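# Move shorts from hanger into basket, rehang the hanger

## Task

Remove the shorts from their hanger and lower them into the basket. They must not be released or dropped from above the rim, and no third or more of them may fall in that way, even if one gripper still holds some of the cloth. The shorts must end up wholly inside the basket, since any fabric hanging over the rim costs points. Put the hanger back on the rail. At the end, every other hanger must still be on the rail and the rack must be standing.

## Robot and tools

ROBOT. There are two six-joint arms, left_arm and right_arm, each with a two-finger parallel gripper and a wrist camera. In the scene frame the origin sits at table-top height midway between the nominal bases. +z is up, +x points out over the table, and left_arm is on the +y side. These arm names do not match left and right in the images. Calibrated bases: left_arm at (-0.043, +0.232, 0) m, right_arm at (-0.007, -0.284, 0) m, each yawed very slightly. A two-camera stand stands behind the arms.

FRAMES. Each arm reports its hand position (m), quaternion (wxyz), velocities and targets in its own base frame. Fixed cameras and the table use the scene frame. Motion offsets are taken along the axes of that arm's current Hand target, which are the gripper axes: the fingers point along +z and close along y. end_effector_position is the point between the pads, just behind the fingertips.

execute_actions(actions, cameras). actions is a list of actions. Each action is a table of up to 15 rows, and each row is one 1/30 s step. If there are fewer than 15 rows, the last row is held for the rest. A row always has 14 numbers in [-1, 1], even when one arm stays still: dx, dy, dz, rx, ry, rz, opening for left_arm, then the same seven for right_arm. The first six numbers are an offset, not a pose. They count from the Hand target as it stood when the action began, so every row in an action uses that same start. The next action starts again from the new Hand target, so repeating an offset keeps moving. 1.0 equals 0.6 m of travel or 180 degrees of turn, and rx, ry, rz together form a single rotation vector. opening is absolute: +1 is fully open (about 87 mm between pads), +0.5 about 69 mm, 0 about 43 mm, -0.5 about 18 mm, -1 closed. Six zeros re-request the current Hand target. To leave a gripper unchanged, resend its present opening, because 0 is a real command. cameras lists camera names, ["all"] or []. By default you get images only when actions is empty.

move(target, speed, blend, opening_speed, blocking, cameras). target is one 14-number row in the same layout, or a list of up to 15 such rows. Every row is an offset from the Hand targets at the start of the move, not from the previous row. speed is the path's top speed in m/s, from 0.002 to 2.9 (default 0.25), and turning is capped at twice that value in rad/s. You can give one value or one per target. blend, in metres, rounds corners between listed targets, and 0 means stop at each one. opening_speed is how fast the openings change, in scale units per second, at least 0.2. blocking=false returns after about 0.5 s while the motion continues. One move lasts at most 10 s. Paths run straight and do not avoid obstacles or the other arm. Grippers lag behind the path and can stray more when fast. Avoid paths that pass near an arm's own base. The result adds a move: line giving the outcome (done, off_target, moving, held, fault) and any limits (paced: pose clipped; held: steps withheld).

wait(seconds) runs the scene for 0 to 10 s while the commands are held. stop brakes a running move. zoom_image(camera, region) enlarges part of a camera's latest image, with region = [x0, y0, x1, y1] in pixels from the top-left and no more than 504 wide or high. read_manual(section="licences") returns licence text only. finished_scene(scene) ends the current scene, given its number as an integer, and cannot be undone. Make no further calls in that reply.

CAMERAS. cam_head_left, cam_head_right, cam_high and cam_low are 504x504. cam_left_wrist and cam_right_wrist are 896x504.

RESULTS. Each arm reports end_effector_position and end_effector_quat_wxyz, both in its base frame. Hand target is the last commanded pose after clipping, and the next offsets start from it. Tool commands shows the current opening commands. grip_measured reports finger position on the -1 to +1 scale, and the last Joint positions entry shows the same reading on a 0 (closed) to 1 (open) scale. Joint velocities may say "within noise". Joint torques include the arm's own weight, and joints 1 to 3 wrap at ±28 N m. Printed poses can be off by a few centimetres. Grippers often stop short of or below the target and may tilt, so check after each move and correct with an extra offset. Each step, commanded orientation is clipped to within 40 degrees of the measured one.

GRIPPING. Note grip_measured when the fingers first touch, then command about 0.04 below that value for a firm hold, or less for a lighter one. Each finger pushes with about 20 N at most. Closing quickly squeezes harder.

AVOID. Do not let the arms, grippers or wrist cameras touch each other, and never close one gripper on the other's fingers. Do not strike the rack, rail or table hard: keep speeds low near contact and do not aim far past a surface. Never release the shorts above the rim; lower them into the basket first, and leave no fabric draped over the edge. Do not knock other hangers off the rail or tip the rack. Nothing may fall off the table. Loose objects may sometimes get a small push. Holding loads, keeping an arm stretched out or pushing against something heats the motors. MOTOR HOT appears at 75 °C. At 90 °C that arm folds and stops working, and at 100 °C it goes limp. To end a push, command the target back past the gripper.

Each tool is called after ">>>" as name(argument=value, ...), one argument or row to a line, values as JSON.

## Session

>>> execute_actions(
  actions=[],
)

Scene clock: 0.00 s.
left_arm: end_effector_position=(+0.1464, +0.0000, +0.0785) grip_measured=+1.000 end_effector_quat_wxyz=(+0.383, +0.000, +0.924, +0.000) | right_arm: end_effector_position=(+0.1464, +0.0000, +0.0785) grip_measured=+0.969 end_effector_quat_wxyz=(+0.383, +0.000, +0.924, +0.000)
Joint positions: left_arm=[0 0.283 0.438 -0.94 0 0 1] | right_arm=[0 0.283 0.438 -0.94 0 0 0.984]
Joint velocities: within noise
Joint torques (N m): no reading
Heat: left arm: 40 °C; right arm: 43 °C.
Hand target: left_arm +0.1457, +0.0000, +0.0796; +0.382, +0.000, +0.924, +0.000 | right_arm +0.1470, +0.0000, +0.0810; +0.385, +0.000, +0.923, +0.000
Tool commands: left_gripper/opening=+1.0 right_gripper/opening=+1.0

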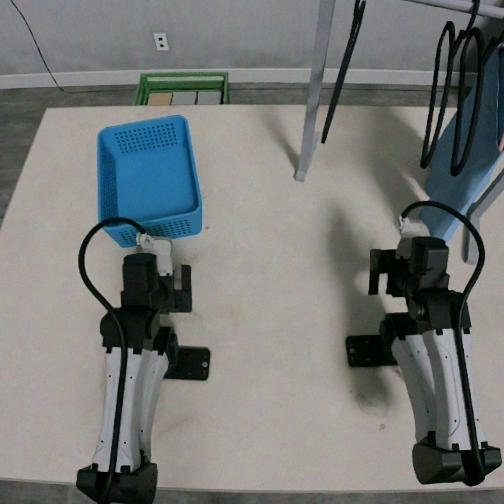

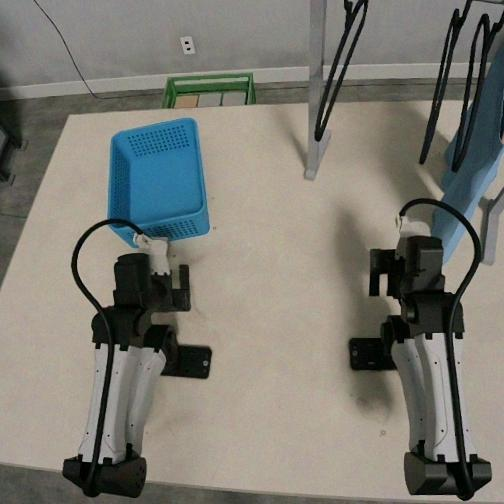

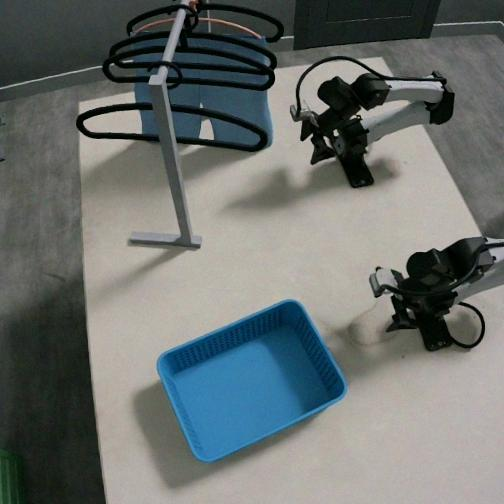

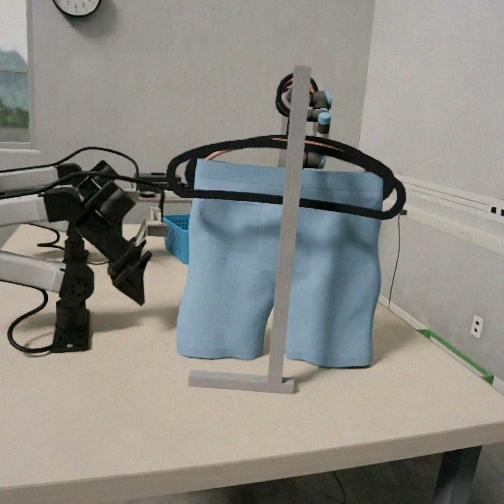

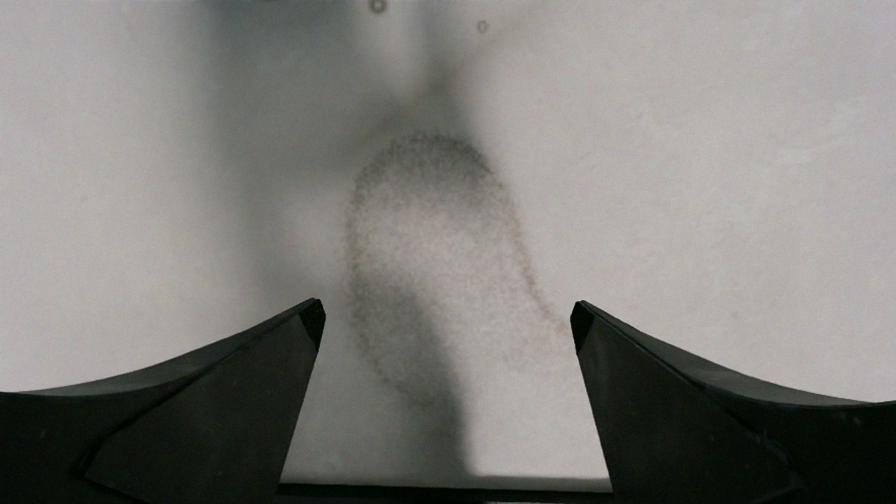

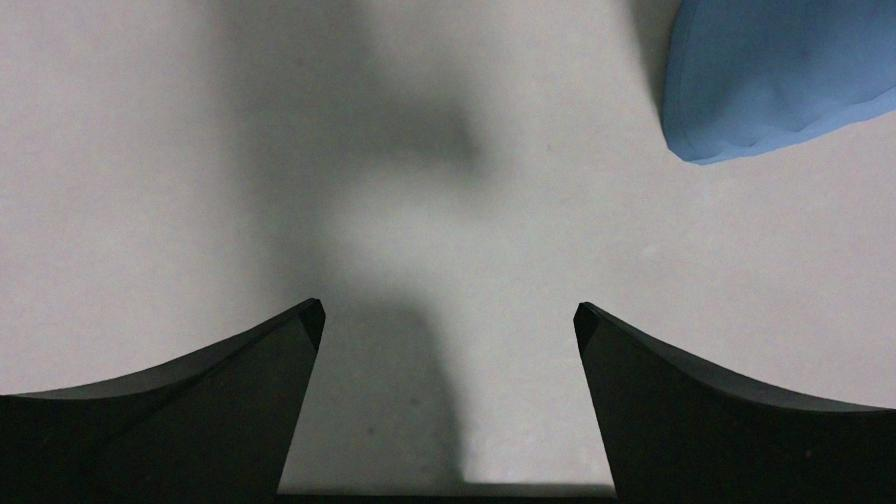

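>>> zoom_image(
  camera="cam_low",
  region=[150, 50, 430, 250],
)

>>> zoom_image(
  camera="cam_high",
  region=[60, 0, 310, 170],
)

>>> zoom_image(
  camera="cam_head_right",
  region=[290, 0, 504, 270],
)

>>> zoom_image(
  camera="cam_head_left",
  region=[290, 0, 504, 270],
)

Scaled by 1.800 from the camera's 504x504 image, which has a finer 720x720 frame.

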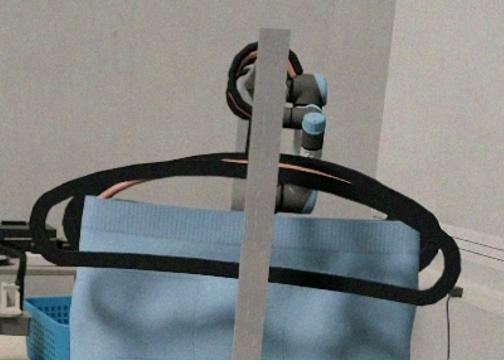

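Scaled by 2.016 from the camera's 504x504 image, which has a finer 720x720 frame.

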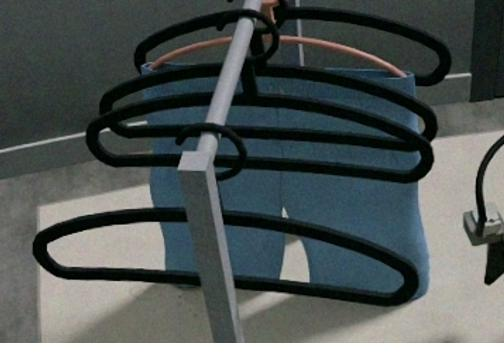

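Scaled by 1.867 from the camera's 504x504 image, which has a finer 720x720 frame.

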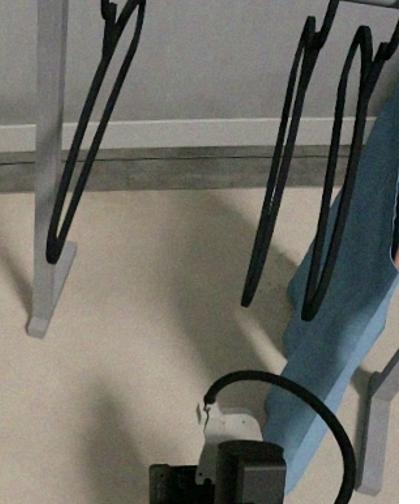

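Scaled by 1.867 from the camera's 504x504 image, which has a finer 720x720 frame.

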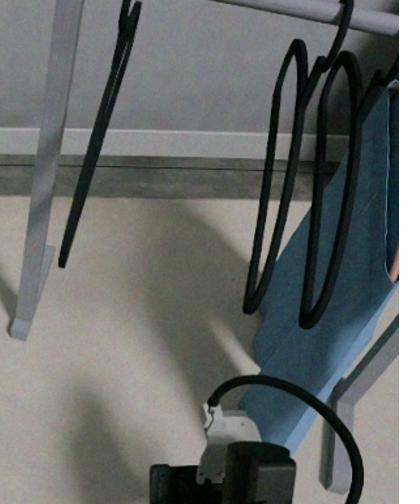

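>>> move(
  target=[-0.295,0,-0.295,0,-0.25,0,1,-0.295,0,-0.295,0,-0.25,0,1],
  cameras=["all"],
)

Scene clock: 30.57 s.
left_arm: end_effector_position=(+0.1445, +0.0000, +0.3239) grip_measured=+1.000 end_effector_quat_wxyz=(+0.704, +0.000, +0.710, +0.000) | right_arm: end_effector_position=(+0.1439, +0.0000, +0.3244) grip_measured=+0.969 end_effector_quat_wxyz=(+0.705, +0.000, +0.709, +0.000)
Joint positions: left_arm=[0 0.158 0.919 -0.768 0 0 1] | right_arm=[0 0.157 0.921 -0.77 0 0 0.984]
Joint torques (N m): left_arm=[0.2 5.75 6.12 1.99 -0.1 -0.03] | right_arm=[0.17 5.45 6.04 2.06 0.03 0.11]
Heat: left arm: 44 °C; right arm: 44 °C.
Hand target: left_arm +0.1461, +0.0000, +0.3299; +0.707, +0.000, +0.708, +0.000 | right_arm +0.1456, +0.0000, +0.3313; +0.709, +0.000, +0.705, +0.000
Off the commanded pose: left_arm 0.006 m, 0 deg | right_arm 0.007 m, 1 deg.
shoulder posture changed (left arm): the wrist came as close to joint 1's axis as it can, and the arm is now in the other of its two shoulder postures.
shoulder posture changed (right arm): the wrist came as close to joint 1's axis as it can, and the arm is now in the other of its two shoulder postures.
move: done

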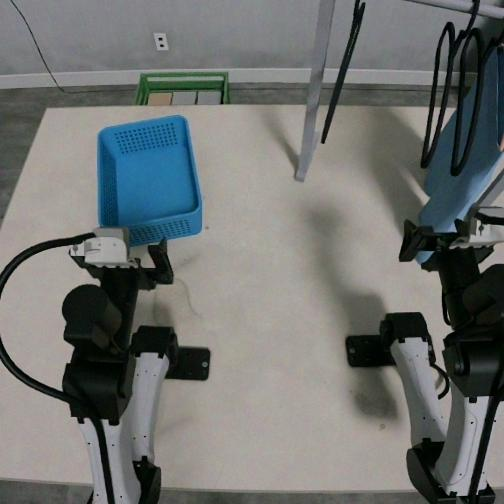

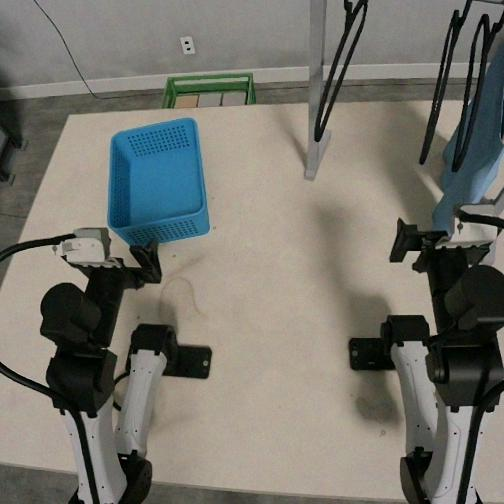

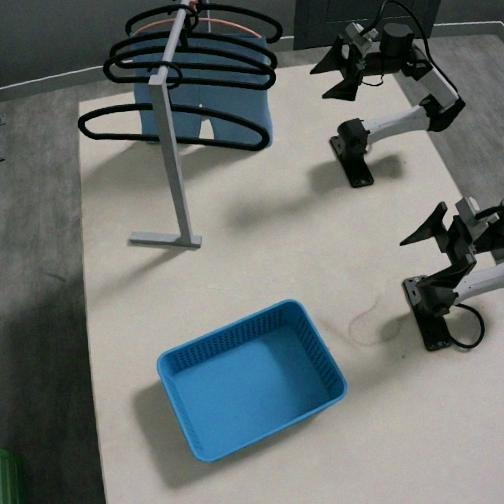

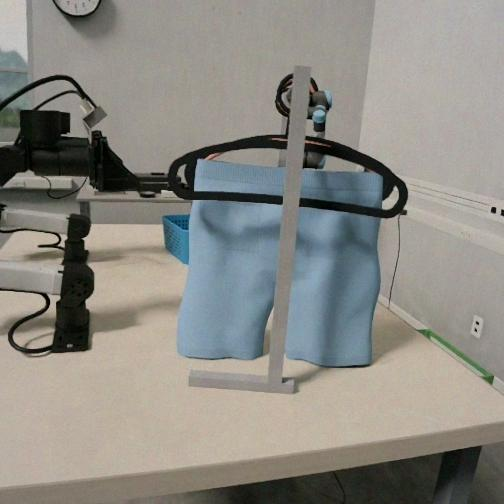

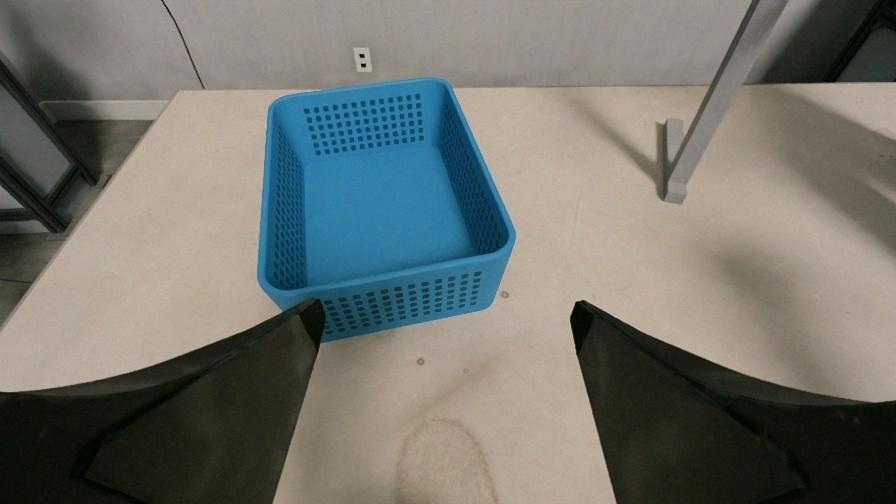

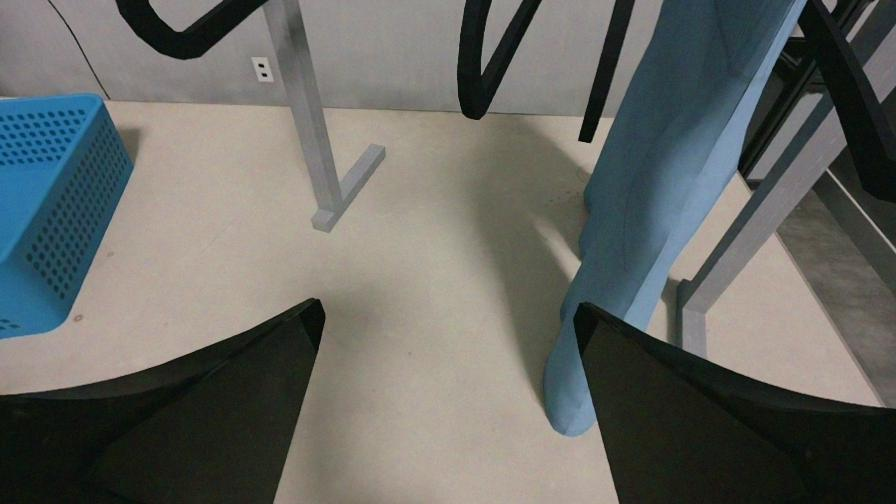

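>>> move(
  target=[0,0,0,0,0,0,1,-0.167,0.0,0,0.14,0,0,1],
  cameras=["cam_right_wrist","cam_low"],
)

Scene clock: 89.83 s.
left_arm: end_effector_position=(+0.1446, +0.0000, +0.3241) grip_measured=+1.000 end_effector_quat_wxyz=(+0.705, +0.000, +0.709, +0.000) | right_arm: end_effector_position=(+0.1434, +0.0027, +0.4310) grip_measured=+0.969 end_effector_quat_wxyz=(+0.696, +0.153, +0.683, -0.159)
Joint positions: left_arm=[0 0.158 0.919 -0.768 0 0 1] | right_arm=[-1.375 0.428 1.495 -1.033 -0.93 0.022 0.984]
Joint torques (N m): left_arm=[0.17 5.78 6.15 1.99 -0.1 -0.03] | right_arm=[-0.46 6.94 4.1 1.54 -0.06 0.02]
Heat: left arm: 48 °C; right arm: 49 °C.
Hand target: left_arm +0.1461, +0.0000, +0.3300; +0.707, +0.000, +0.708, +0.000 | right_arm +0.1450, +0.0000, +0.4315; +0.692, +0.155, +0.688, -0.154
Off the commanded pose: left_arm 0.006 m, 0 deg | right_arm 0.003 m, 1 deg.
move: done
Images, in order (width x height): cam_low 504x504, cam_right_wrist 896x504.

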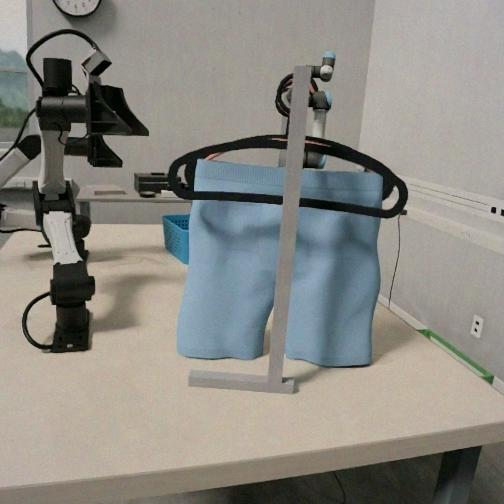

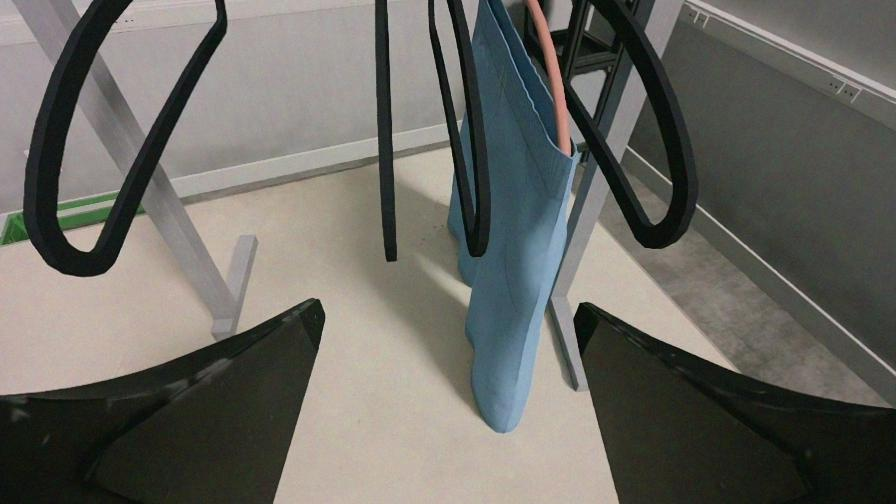

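>>> move(
  target=[0,0,0,0,0,0,1,0.16,-0.11,0,0,0,0,0.2],
  cameras=["all"],
  speed=0.15,
)

Scene clock: 128.17 s.
left_arm: end_effector_position=(+0.1446, +0.0000, +0.3241) grip_measured=+1.000 end_effector_quat_wxyz=(+0.705, +0.000, +0.709, +0.000) | right_arm: end_effector_position=(+0.1186, -0.0587, +0.3336) grip_measured=+0.200 end_effector_quat_wxyz=(+0.686, +0.153, +0.695, -0.152)
Joint positions: left_arm=[0 0.158 0.919 -0.768 0 0 1] | right_arm=[-0.356 0.171 0.99 -0.832 0.078 0 0.6]
Joint torques (N m): left_arm=[0.16 5.76 6.15 1.99 -0.1 -0.03] | right_arm=[0.83 3.32 3.74 2.06 0.15 0.13]
Heat: left arm: 49 °C; right arm: 48 °C.
Hand target: left_arm +0.1461, +0.0000, +0.3299; +0.707, +0.000, +0.708, +0.000 | right_arm +0.1174, -0.0597, +0.3353; +0.692, +0.155, +0.688, -0.154
Off the commanded pose: left_arm 0.006 m, 0 deg | right_arm 0.002 m, 1 deg.
move: done

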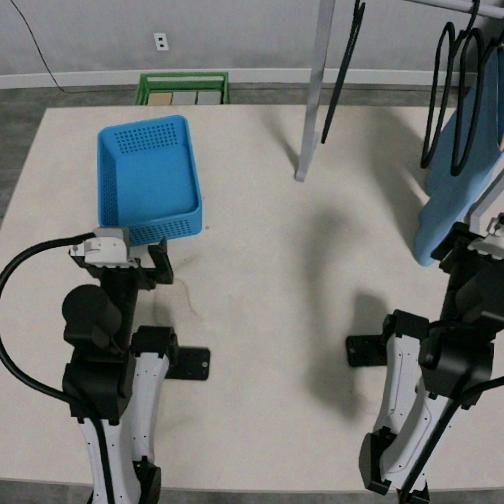

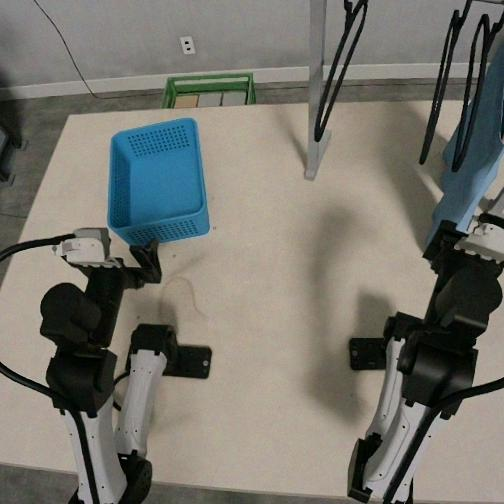

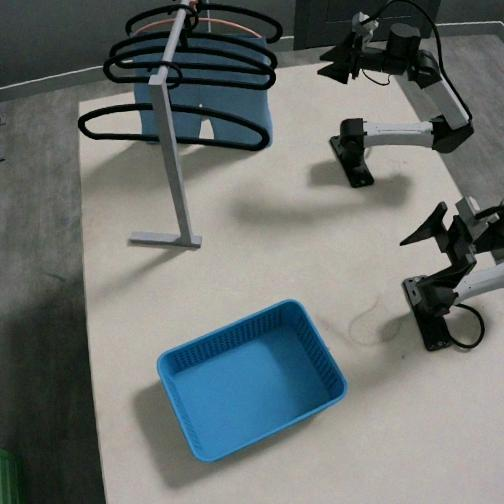

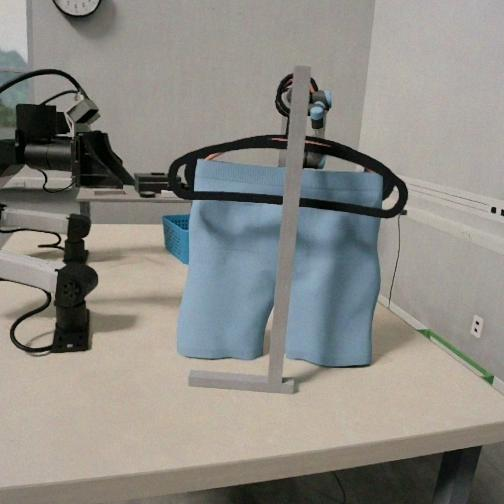

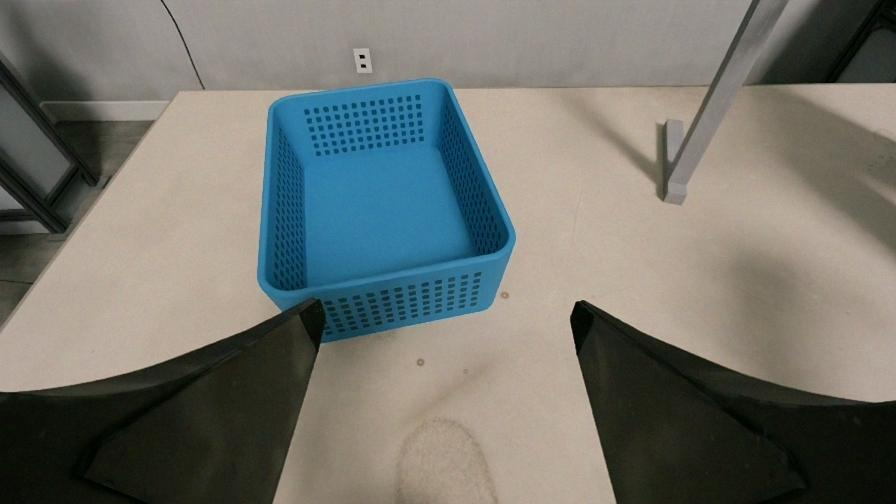

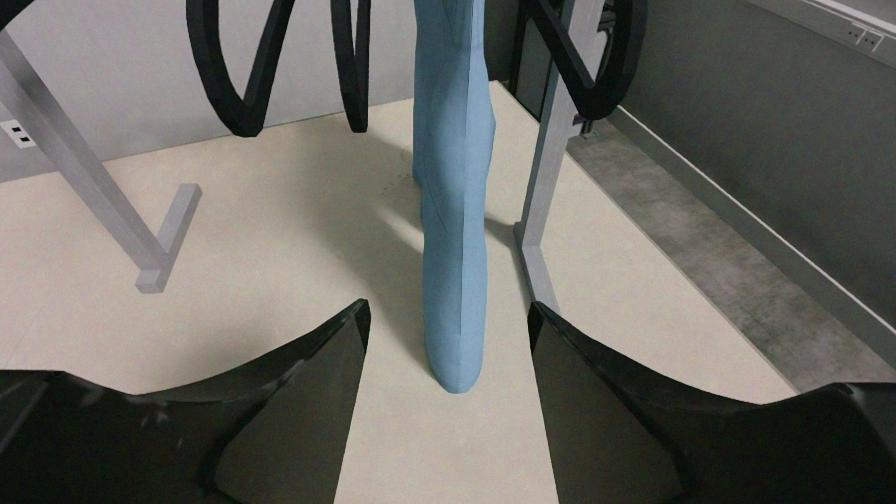

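>>> move(
  target=[
    [0,0,0,0,0,0,1,0,0.01,0.19,0,0,0,0.4],
    [0,0,0,0,0,0,1,0,0.01,0.19,0,0,0,-1],
  ],
  cameras=["cam_high","cam_low","cam_right_wrist"],
  speed=0.1,
)

Scene clock: 140.20 s.
left_arm: end_effector_position=(+0.1446, +0.0000, +0.3241) grip_measured=+1.000 end_effector_quat_wxyz=(+0.705, +0.000, +0.709, +0.000) | right_arm: end_effector_position=(+0.2203, -0.1019, +0.3375) grip_measured=-1.000 end_effector_quat_wxyz=(+0.692, +0.155, +0.688, -0.156)
Joint positions: left_arm=[0 0.158 0.919 -0.768 0 0 1] | right_arm=[-0.404 0.476 0.839 -0.357 0.04 0 0]
Joint torques (N m): left_arm=[0.17 5.78 6.15 1.99 -0.1 -0.03] | right_arm=[-0.53 2.44 5.9 2.06 -0.11 0.13]
Heat: left arm: 50 °C; right arm: 50 °C.
Hand target: left_arm +0.1461, +0.0000, +0.3299; +0.707, +0.000, +0.708, +0.000 | right_arm +0.2232, -0.1028, +0.3359; +0.692, +0.155, +0.688, -0.154
Off the commanded pose: left_arm 0.006 m, 0 deg | right_arm 0.003 m, 0 deg.
shoulder posture changed (right arm): the wrist came as close to joint 1's axis as it can, and the arm is now in the other of its two shoulder postures.
move: done
Images, in order (width x height): cam_high 504x504, cam_low 504x504, cam_right_wrist 896x504.

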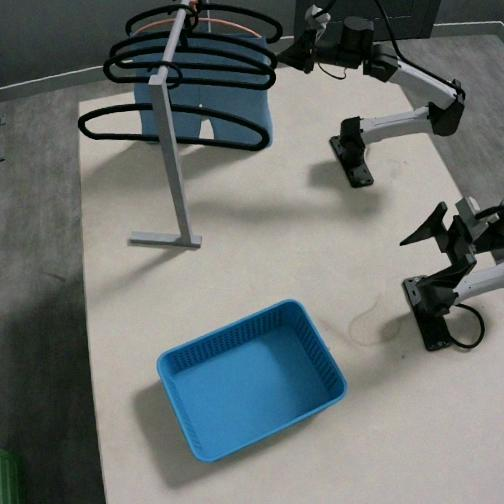

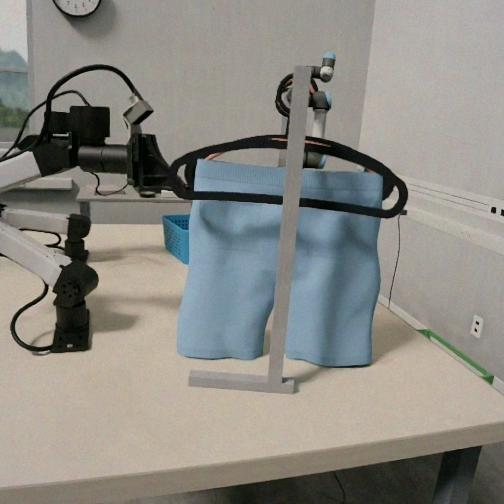

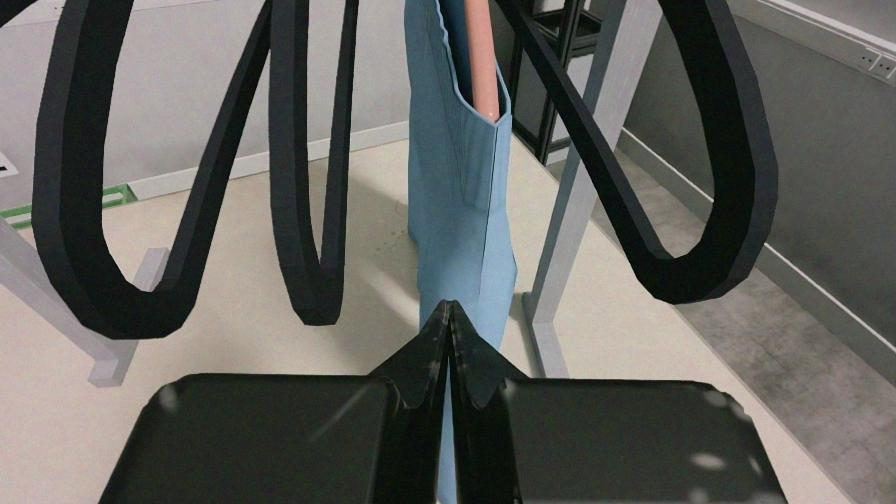

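>>> move(
  target=[
    [0,0,0,0,0,0,1,0.06,-0.02,0,0,-0.167,0,0.4],
    [0,0,0,0,0,0,1,0.05,-0.02,0.117,0,-0.167,0,0.4],
    [0,0,0,0,0,0,1,0.05,-0.02,0.117,0,-0.167,0,-1],
  ],
  cameras=["cam_high","cam_low","cam_right_wrist"],
  speed=0.1,
)

Scene clock: 156.67 s.
left_arm: end_effector_position=(+0.1446, +0.0000, +0.3241) grip_measured=+1.000 end_effector_quat_wxyz=(+0.705, +0.000, +0.709, +0.000) | right_arm: end_effector_position=(+0.2809, -0.1428, +0.2928) grip_measured=-0.955 end_effector_quat_wxyz=(+0.840, +0.113, +0.499, -0.182)
Joint positions: left_arm=[0 0.158 0.919 -0.768 0 0 1] | right_arm=[-0.515 0.848 0.195 1.152 -0.069 0.047 0.022]
Joint torques (N m): left_arm=[0.16 5.76 6.15 1.99 -0.1 -0.03] | right_arm=[0.81 0.23 9.46 1.63 0.16 0.01]
Heat: left arm: 50 °C; right arm: 50 °C.
Hand target: left_arm +0.1461, +0.0000, +0.3299; +0.707, +0.000, +0.708, +0.000 | right_arm +0.2817, -0.1436, +0.3064; +0.847, +0.110, +0.485, -0.189
Off the commanded pose: left_arm 0.006 m, 0 deg | right_arm 0.013 m, 2 deg.
move: off_target (right_arm); target 3's new opening was sent with right_arm's hand 0.014 m and 2 deg from that target
Images, in order (width x height): cam_high 504x504, cam_low 504x504, cam_right_wrist 896x504.

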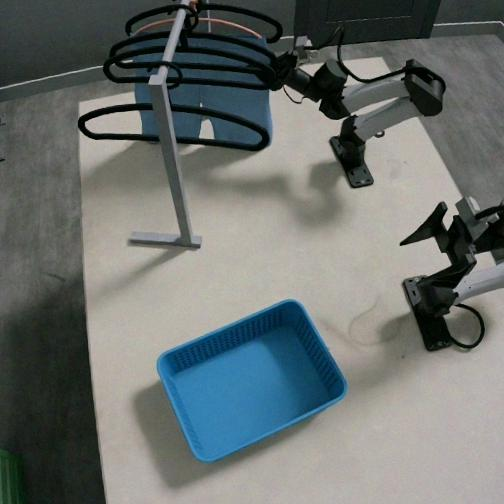

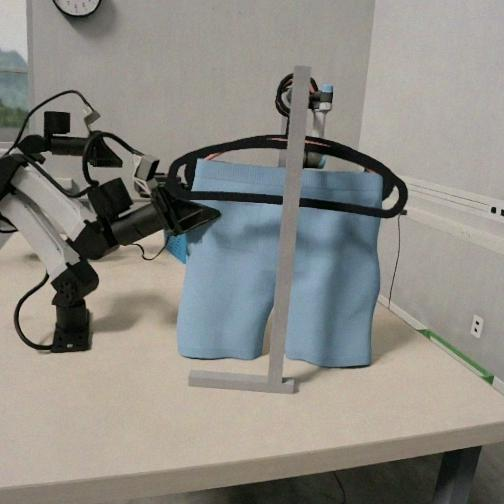

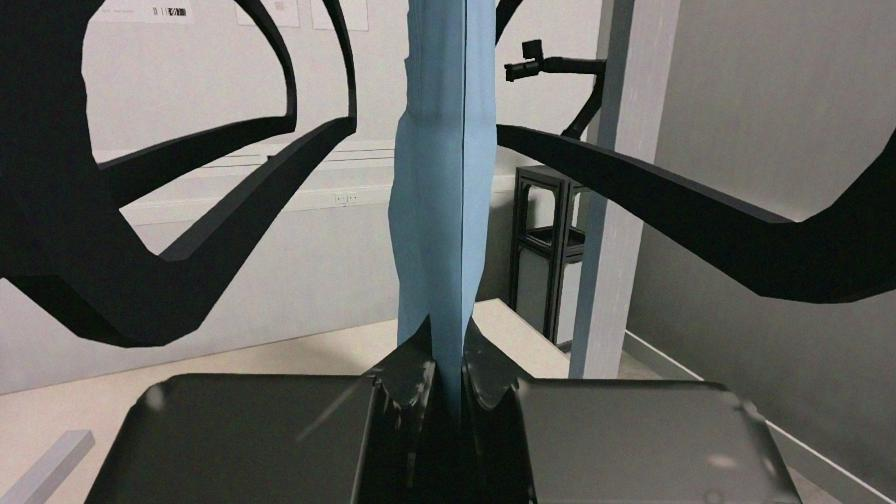

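>>> move(
  target=[0,0,0,0,0,0,1,0.087,0,-0.05,0,0,0,-1],
  cameras=["cam_high","cam_low","cam_right_wrist"],
  speed=0.08,
)

Scene clock: 162.13 s.
left_arm: end_effector_position=(+0.1446, +0.0000, +0.3241) grip_measured=+1.000 end_effector_quat_wxyz=(+0.705, +0.000, +0.709, +0.000) | right_arm: end_effector_position=(+0.2838, -0.1442, +0.2417) grip_measured=-0.955 end_effector_quat_wxyz=(+0.832, +0.116, +0.511, -0.181)
Joint positions: left_arm=[0 0.158 0.919 -0.768 0 0 1] | right_arm=[-0.512 1.124 0.059 1.535 -0.066 0.043 0.022]
Joint torques (N m): left_arm=[0.16 5.78 6.13 1.99 -0.1 -0.03] | right_arm=[0.77 -0.85 5.55 1.79 0.13 0.03]
Heat: left arm: 50 °C; right arm: 49 °C.
Hand target: left_arm +0.1461, +0.0000, +0.3299; +0.707, +0.000, +0.708, +0.000 | right_arm +0.2823, -0.1436, +0.2461; +0.847, +0.109, +0.485, -0.189
Off the commanded pose: left_arm 0.006 m, 0 deg | right_arm 0.005 m, 4 deg.
joint sent to its limit (right arm) — joint 4 (wrist pitch), upper limit. The joint targets still meet the commanded pose.
move: off_target (right_arm)
Images, in order (width x height): cam_high 504x504, cam_low 504x504, cam_right_wrist 896x504.

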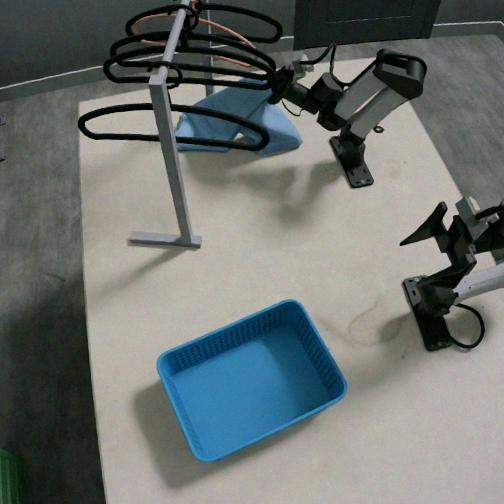

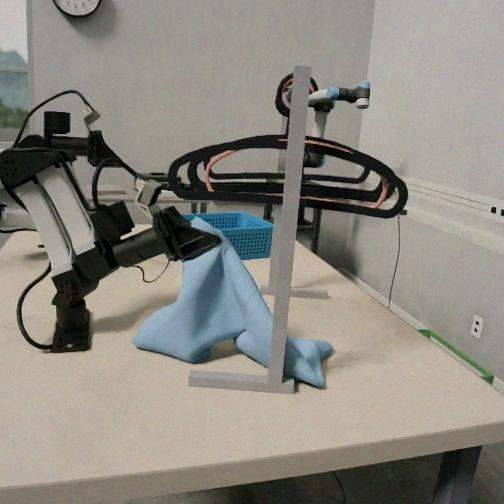

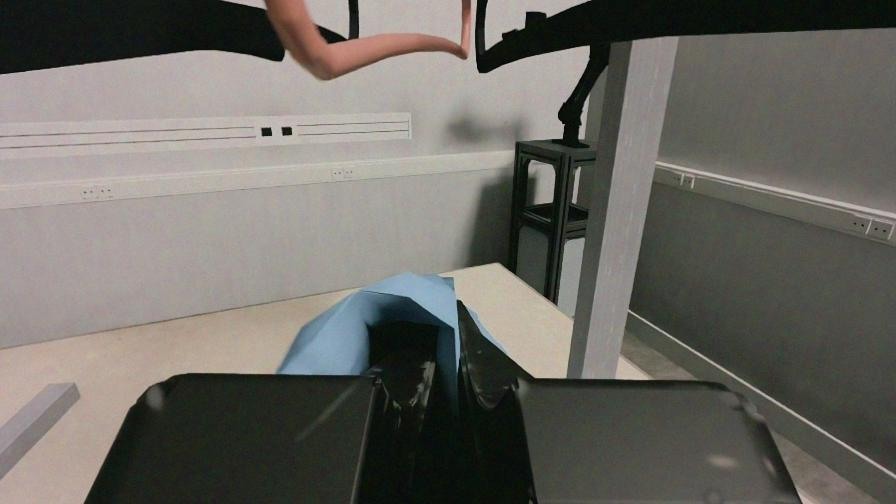

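>>> move(
  target=[
    [0,0,0,0,0,0,1,-0.125,-0.005,-0.117,0,0,0,-1],
    [0,0,0,0,0,0,1,-0.20,0.535,-0.348,-0.313,0.229,0.041,-1],
  ],
  cameras=["cam_head_left","cam_high","cam_low","cam_right_wrist"],
  speed=0.2,
  blend=[0.03,0],
)

Scene clock: 174.40 s.
left_arm: end_effector_position=(+0.1446, +0.0000, +0.3241) grip_measured=+1.000 end_effector_quat_wxyz=(+0.705, +0.000, +0.709, +0.000) | right_arm: end_effector_position=(+0.1990, +0.2435, +0.2299) grip_measured=-0.955 end_effector_quat_wxyz=(+0.585, -0.221, +0.768, +0.139)
Joint positions: left_arm=[0 0.158 0.919 -0.768 0 0 1] | right_arm=[1.221 0.912 0.761 -0.212 0.674 0.186 0.023]
Joint torques (N m): left_arm=[0.18 5.78 6.13 1.99 -0.1 -0.03] | right_arm=[-0.4 -0.84 10.77 1.91 0.05 0.22]
Heat: left arm: 51 °C; right arm: 49 °C.
Hand target: left_arm +0.1461, +0.0000, +0.3299; +0.707, +0.000, +0.708, +0.000 | right_arm +0.2010, +0.2493, +0.2449; +0.591, -0.208, +0.763, +0.158
Off the commanded pose: left_arm 0.006 m, 0 deg | right_arm 0.016 m, 3 deg.
move: off_target (right_arm)
Images, in order (width x height): cam_head_left 504x504, cam_high 504x504, cam_low 504x504, cam_right_wrist 896x504.

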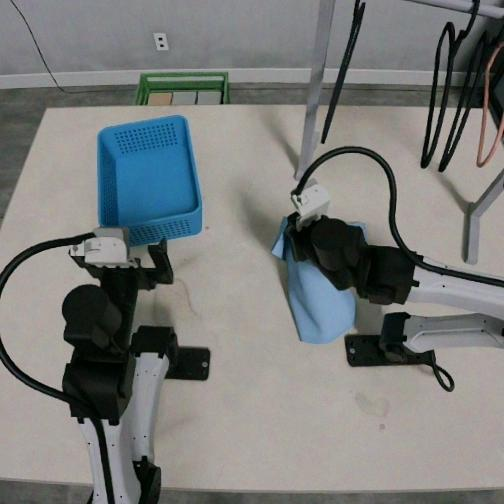

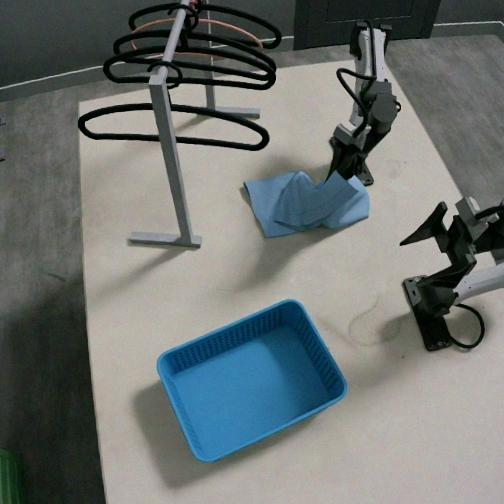

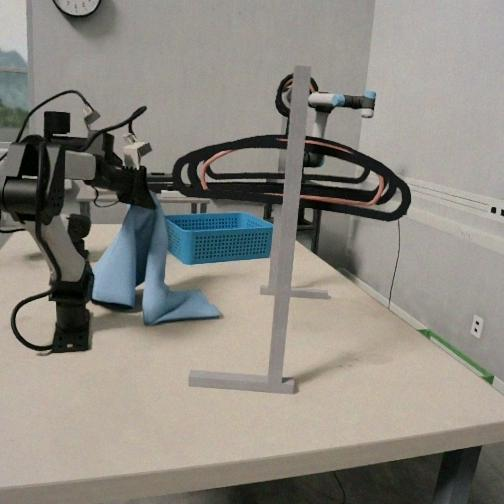

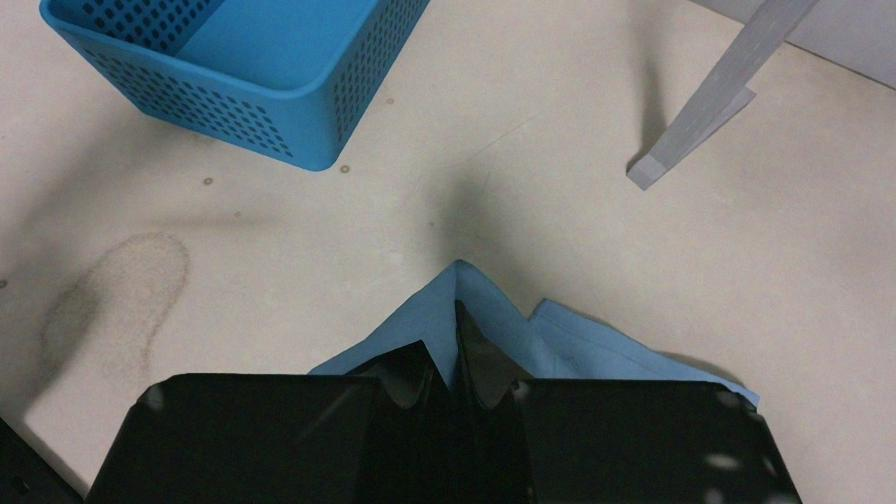

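>>> move(
  target=[
    [0,0,0,0,0,0,1,0.274,0,0.073,0,0,0,-1],
    [0,0,0,0,0,0,1,0.274,0,0.073,0,0,0,0],
    [0,0,0,0,0,0,1,0.18,-0.1,-0.19,0,0,0,0],
  ],
  cameras=["cam_head_left","cam_high","cam_left_wrist","cam_right_wrist"],
  speed=0.2,
)

Scene clock: 189.23 s.
left_arm: end_effector_position=(+0.1446, +0.0000, +0.3242) grip_measured=+1.000 end_effector_quat_wxyz=(+0.705, +0.000, +0.709, +0.000) | right_arm: end_effector_position=(+0.1133, +0.1270, +0.1624) grip_measured=+0.000 end_effector_quat_wxyz=(+0.586, -0.212, +0.767, +0.155)
Joint positions: left_arm=[0 0.158 0.919 -0.767 0 0 1] | right_arm=[2.03 0.54 0.588 -1.374 1.294 1.306 0.5]
Joint torques (N m): left_arm=[0.17 5.78 6.12 1.99 -0.1 -0.03] | right_arm=[0.84 2.77 8.34 0.59 0.77 0.22]
Heat: left arm: 51 °C; right arm: 49 °C.
Hand target: left_arm +0.1461, +0.0000, +0.3299; +0.707, +0.000, +0.708, +0.000 | right_arm +0.1127, +0.1278, +0.1694; +0.591, -0.208, +0.763, +0.158
Off the commanded pose: left_arm 0.006 m, 0 deg | right_arm 0.007 m, 1 deg.
move: done
Images, in order (width x height): cam_head_left 504x504, cam_high 504x504, cam_left_wrist 896x504, cam_right_wrist 896x504.

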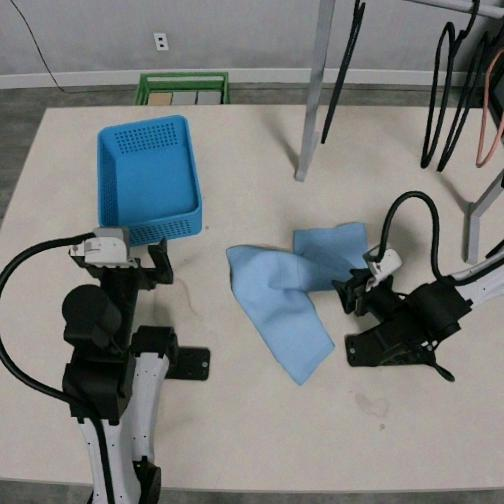

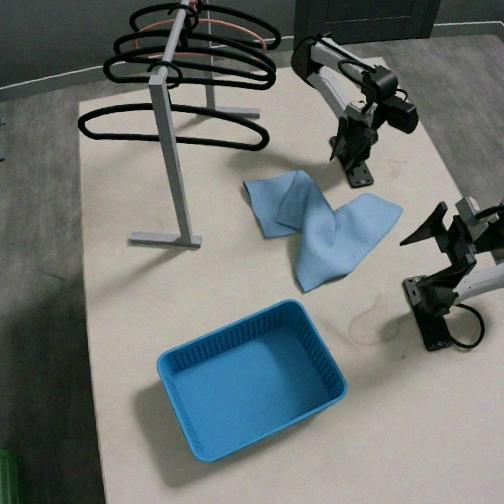

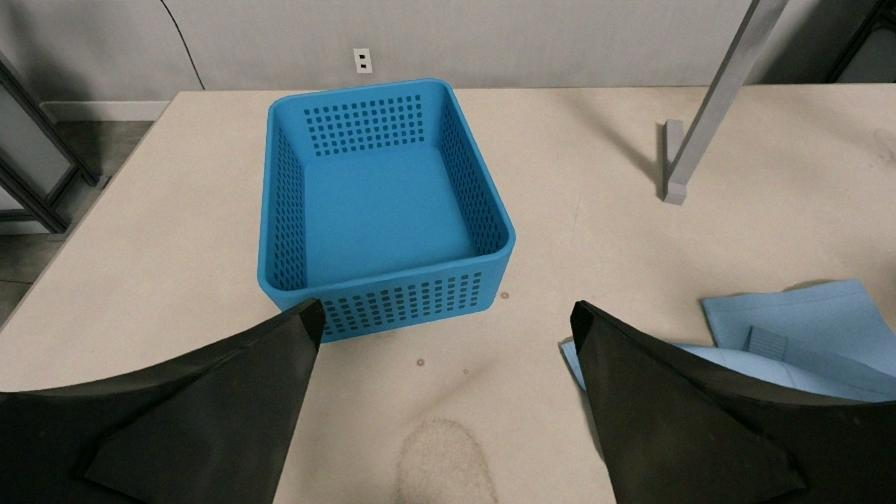

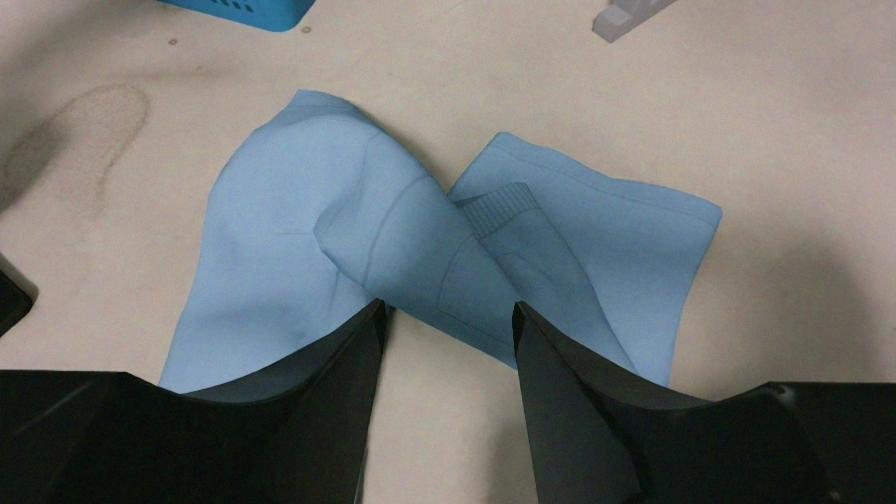

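>>> move(
  target=[
    [0.35,-0.323,0.173,0.321,0.384,0.269,1,0,0,0,0,0,0,0],
    [0.53,-0.323,0.173,0.321,0.384,0.269,1,0,0,0,0,0,0,0],
  ],
  cameras=["cam_head_left","cam_high","cam_left_wrist"],
  speed=[0.25,0.1],
)

Scene clock: 209.73 s.
left_arm: end_effector_position=(+0.2526, -0.1915, +0.0188) grip_measured=+1.000 end_effector_quat_wxyz=(+0.076, +0.563, +0.821, -0.044) | right_arm: end_effector_position=(+0.1133, +0.1270, +0.1624) grip_measured=+0.000 end_effector_quat_wxyz=(+0.586, -0.211, +0.767, +0.155)
Joint positions: left_arm=[-0.672 1.804 1.163 -0.772 0.077 0.525 1] | right_arm=[2.03 0.54 0.588 -1.375 1.294 1.307 0.5]
Joint torques (N m): left_arm=[-0.31 -6.78 4.94 0.76 0.11 0.13] | right_arm=[0.57 2.4 8.18 0.66 0.75 0.1]
Heat: left arm: 50 °C; right arm: 46 °C.
Hand target: left_arm +0.2494, -0.1937, +0.0117; +0.071, +0.572, +0.816, -0.051 | right_arm +0.1132, +0.1283, +0.1692; +0.590, -0.209, +0.764, +0.159 (not the last commanded pose)
Off the commanded pose: left_arm 0.008 m, 1 deg | right_arm 0.007 m, 1 deg.
shoulder posture changed (left arm): the wrist came as close to joint 1's axis as it can, and the arm is now in the other of its two shoulder postures.
move: done
Images, in order (width x height): cam_head_left 504x504, cam_high 504x504, cam_left_wrist 896x504.

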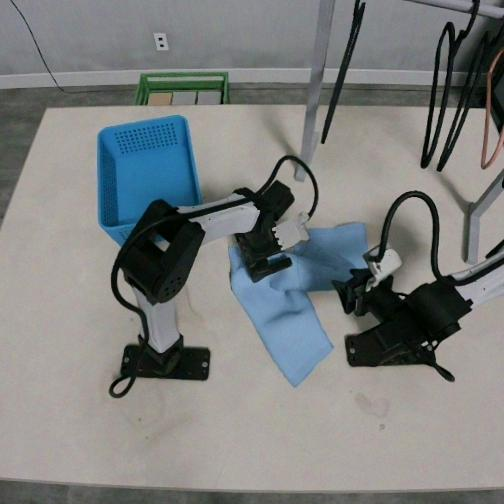

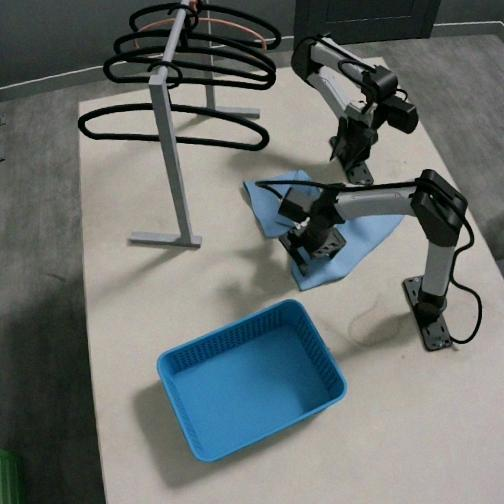

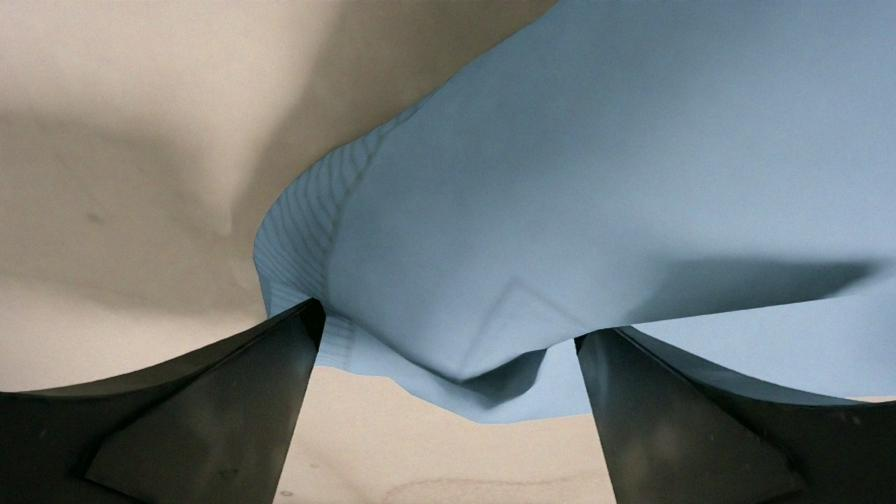

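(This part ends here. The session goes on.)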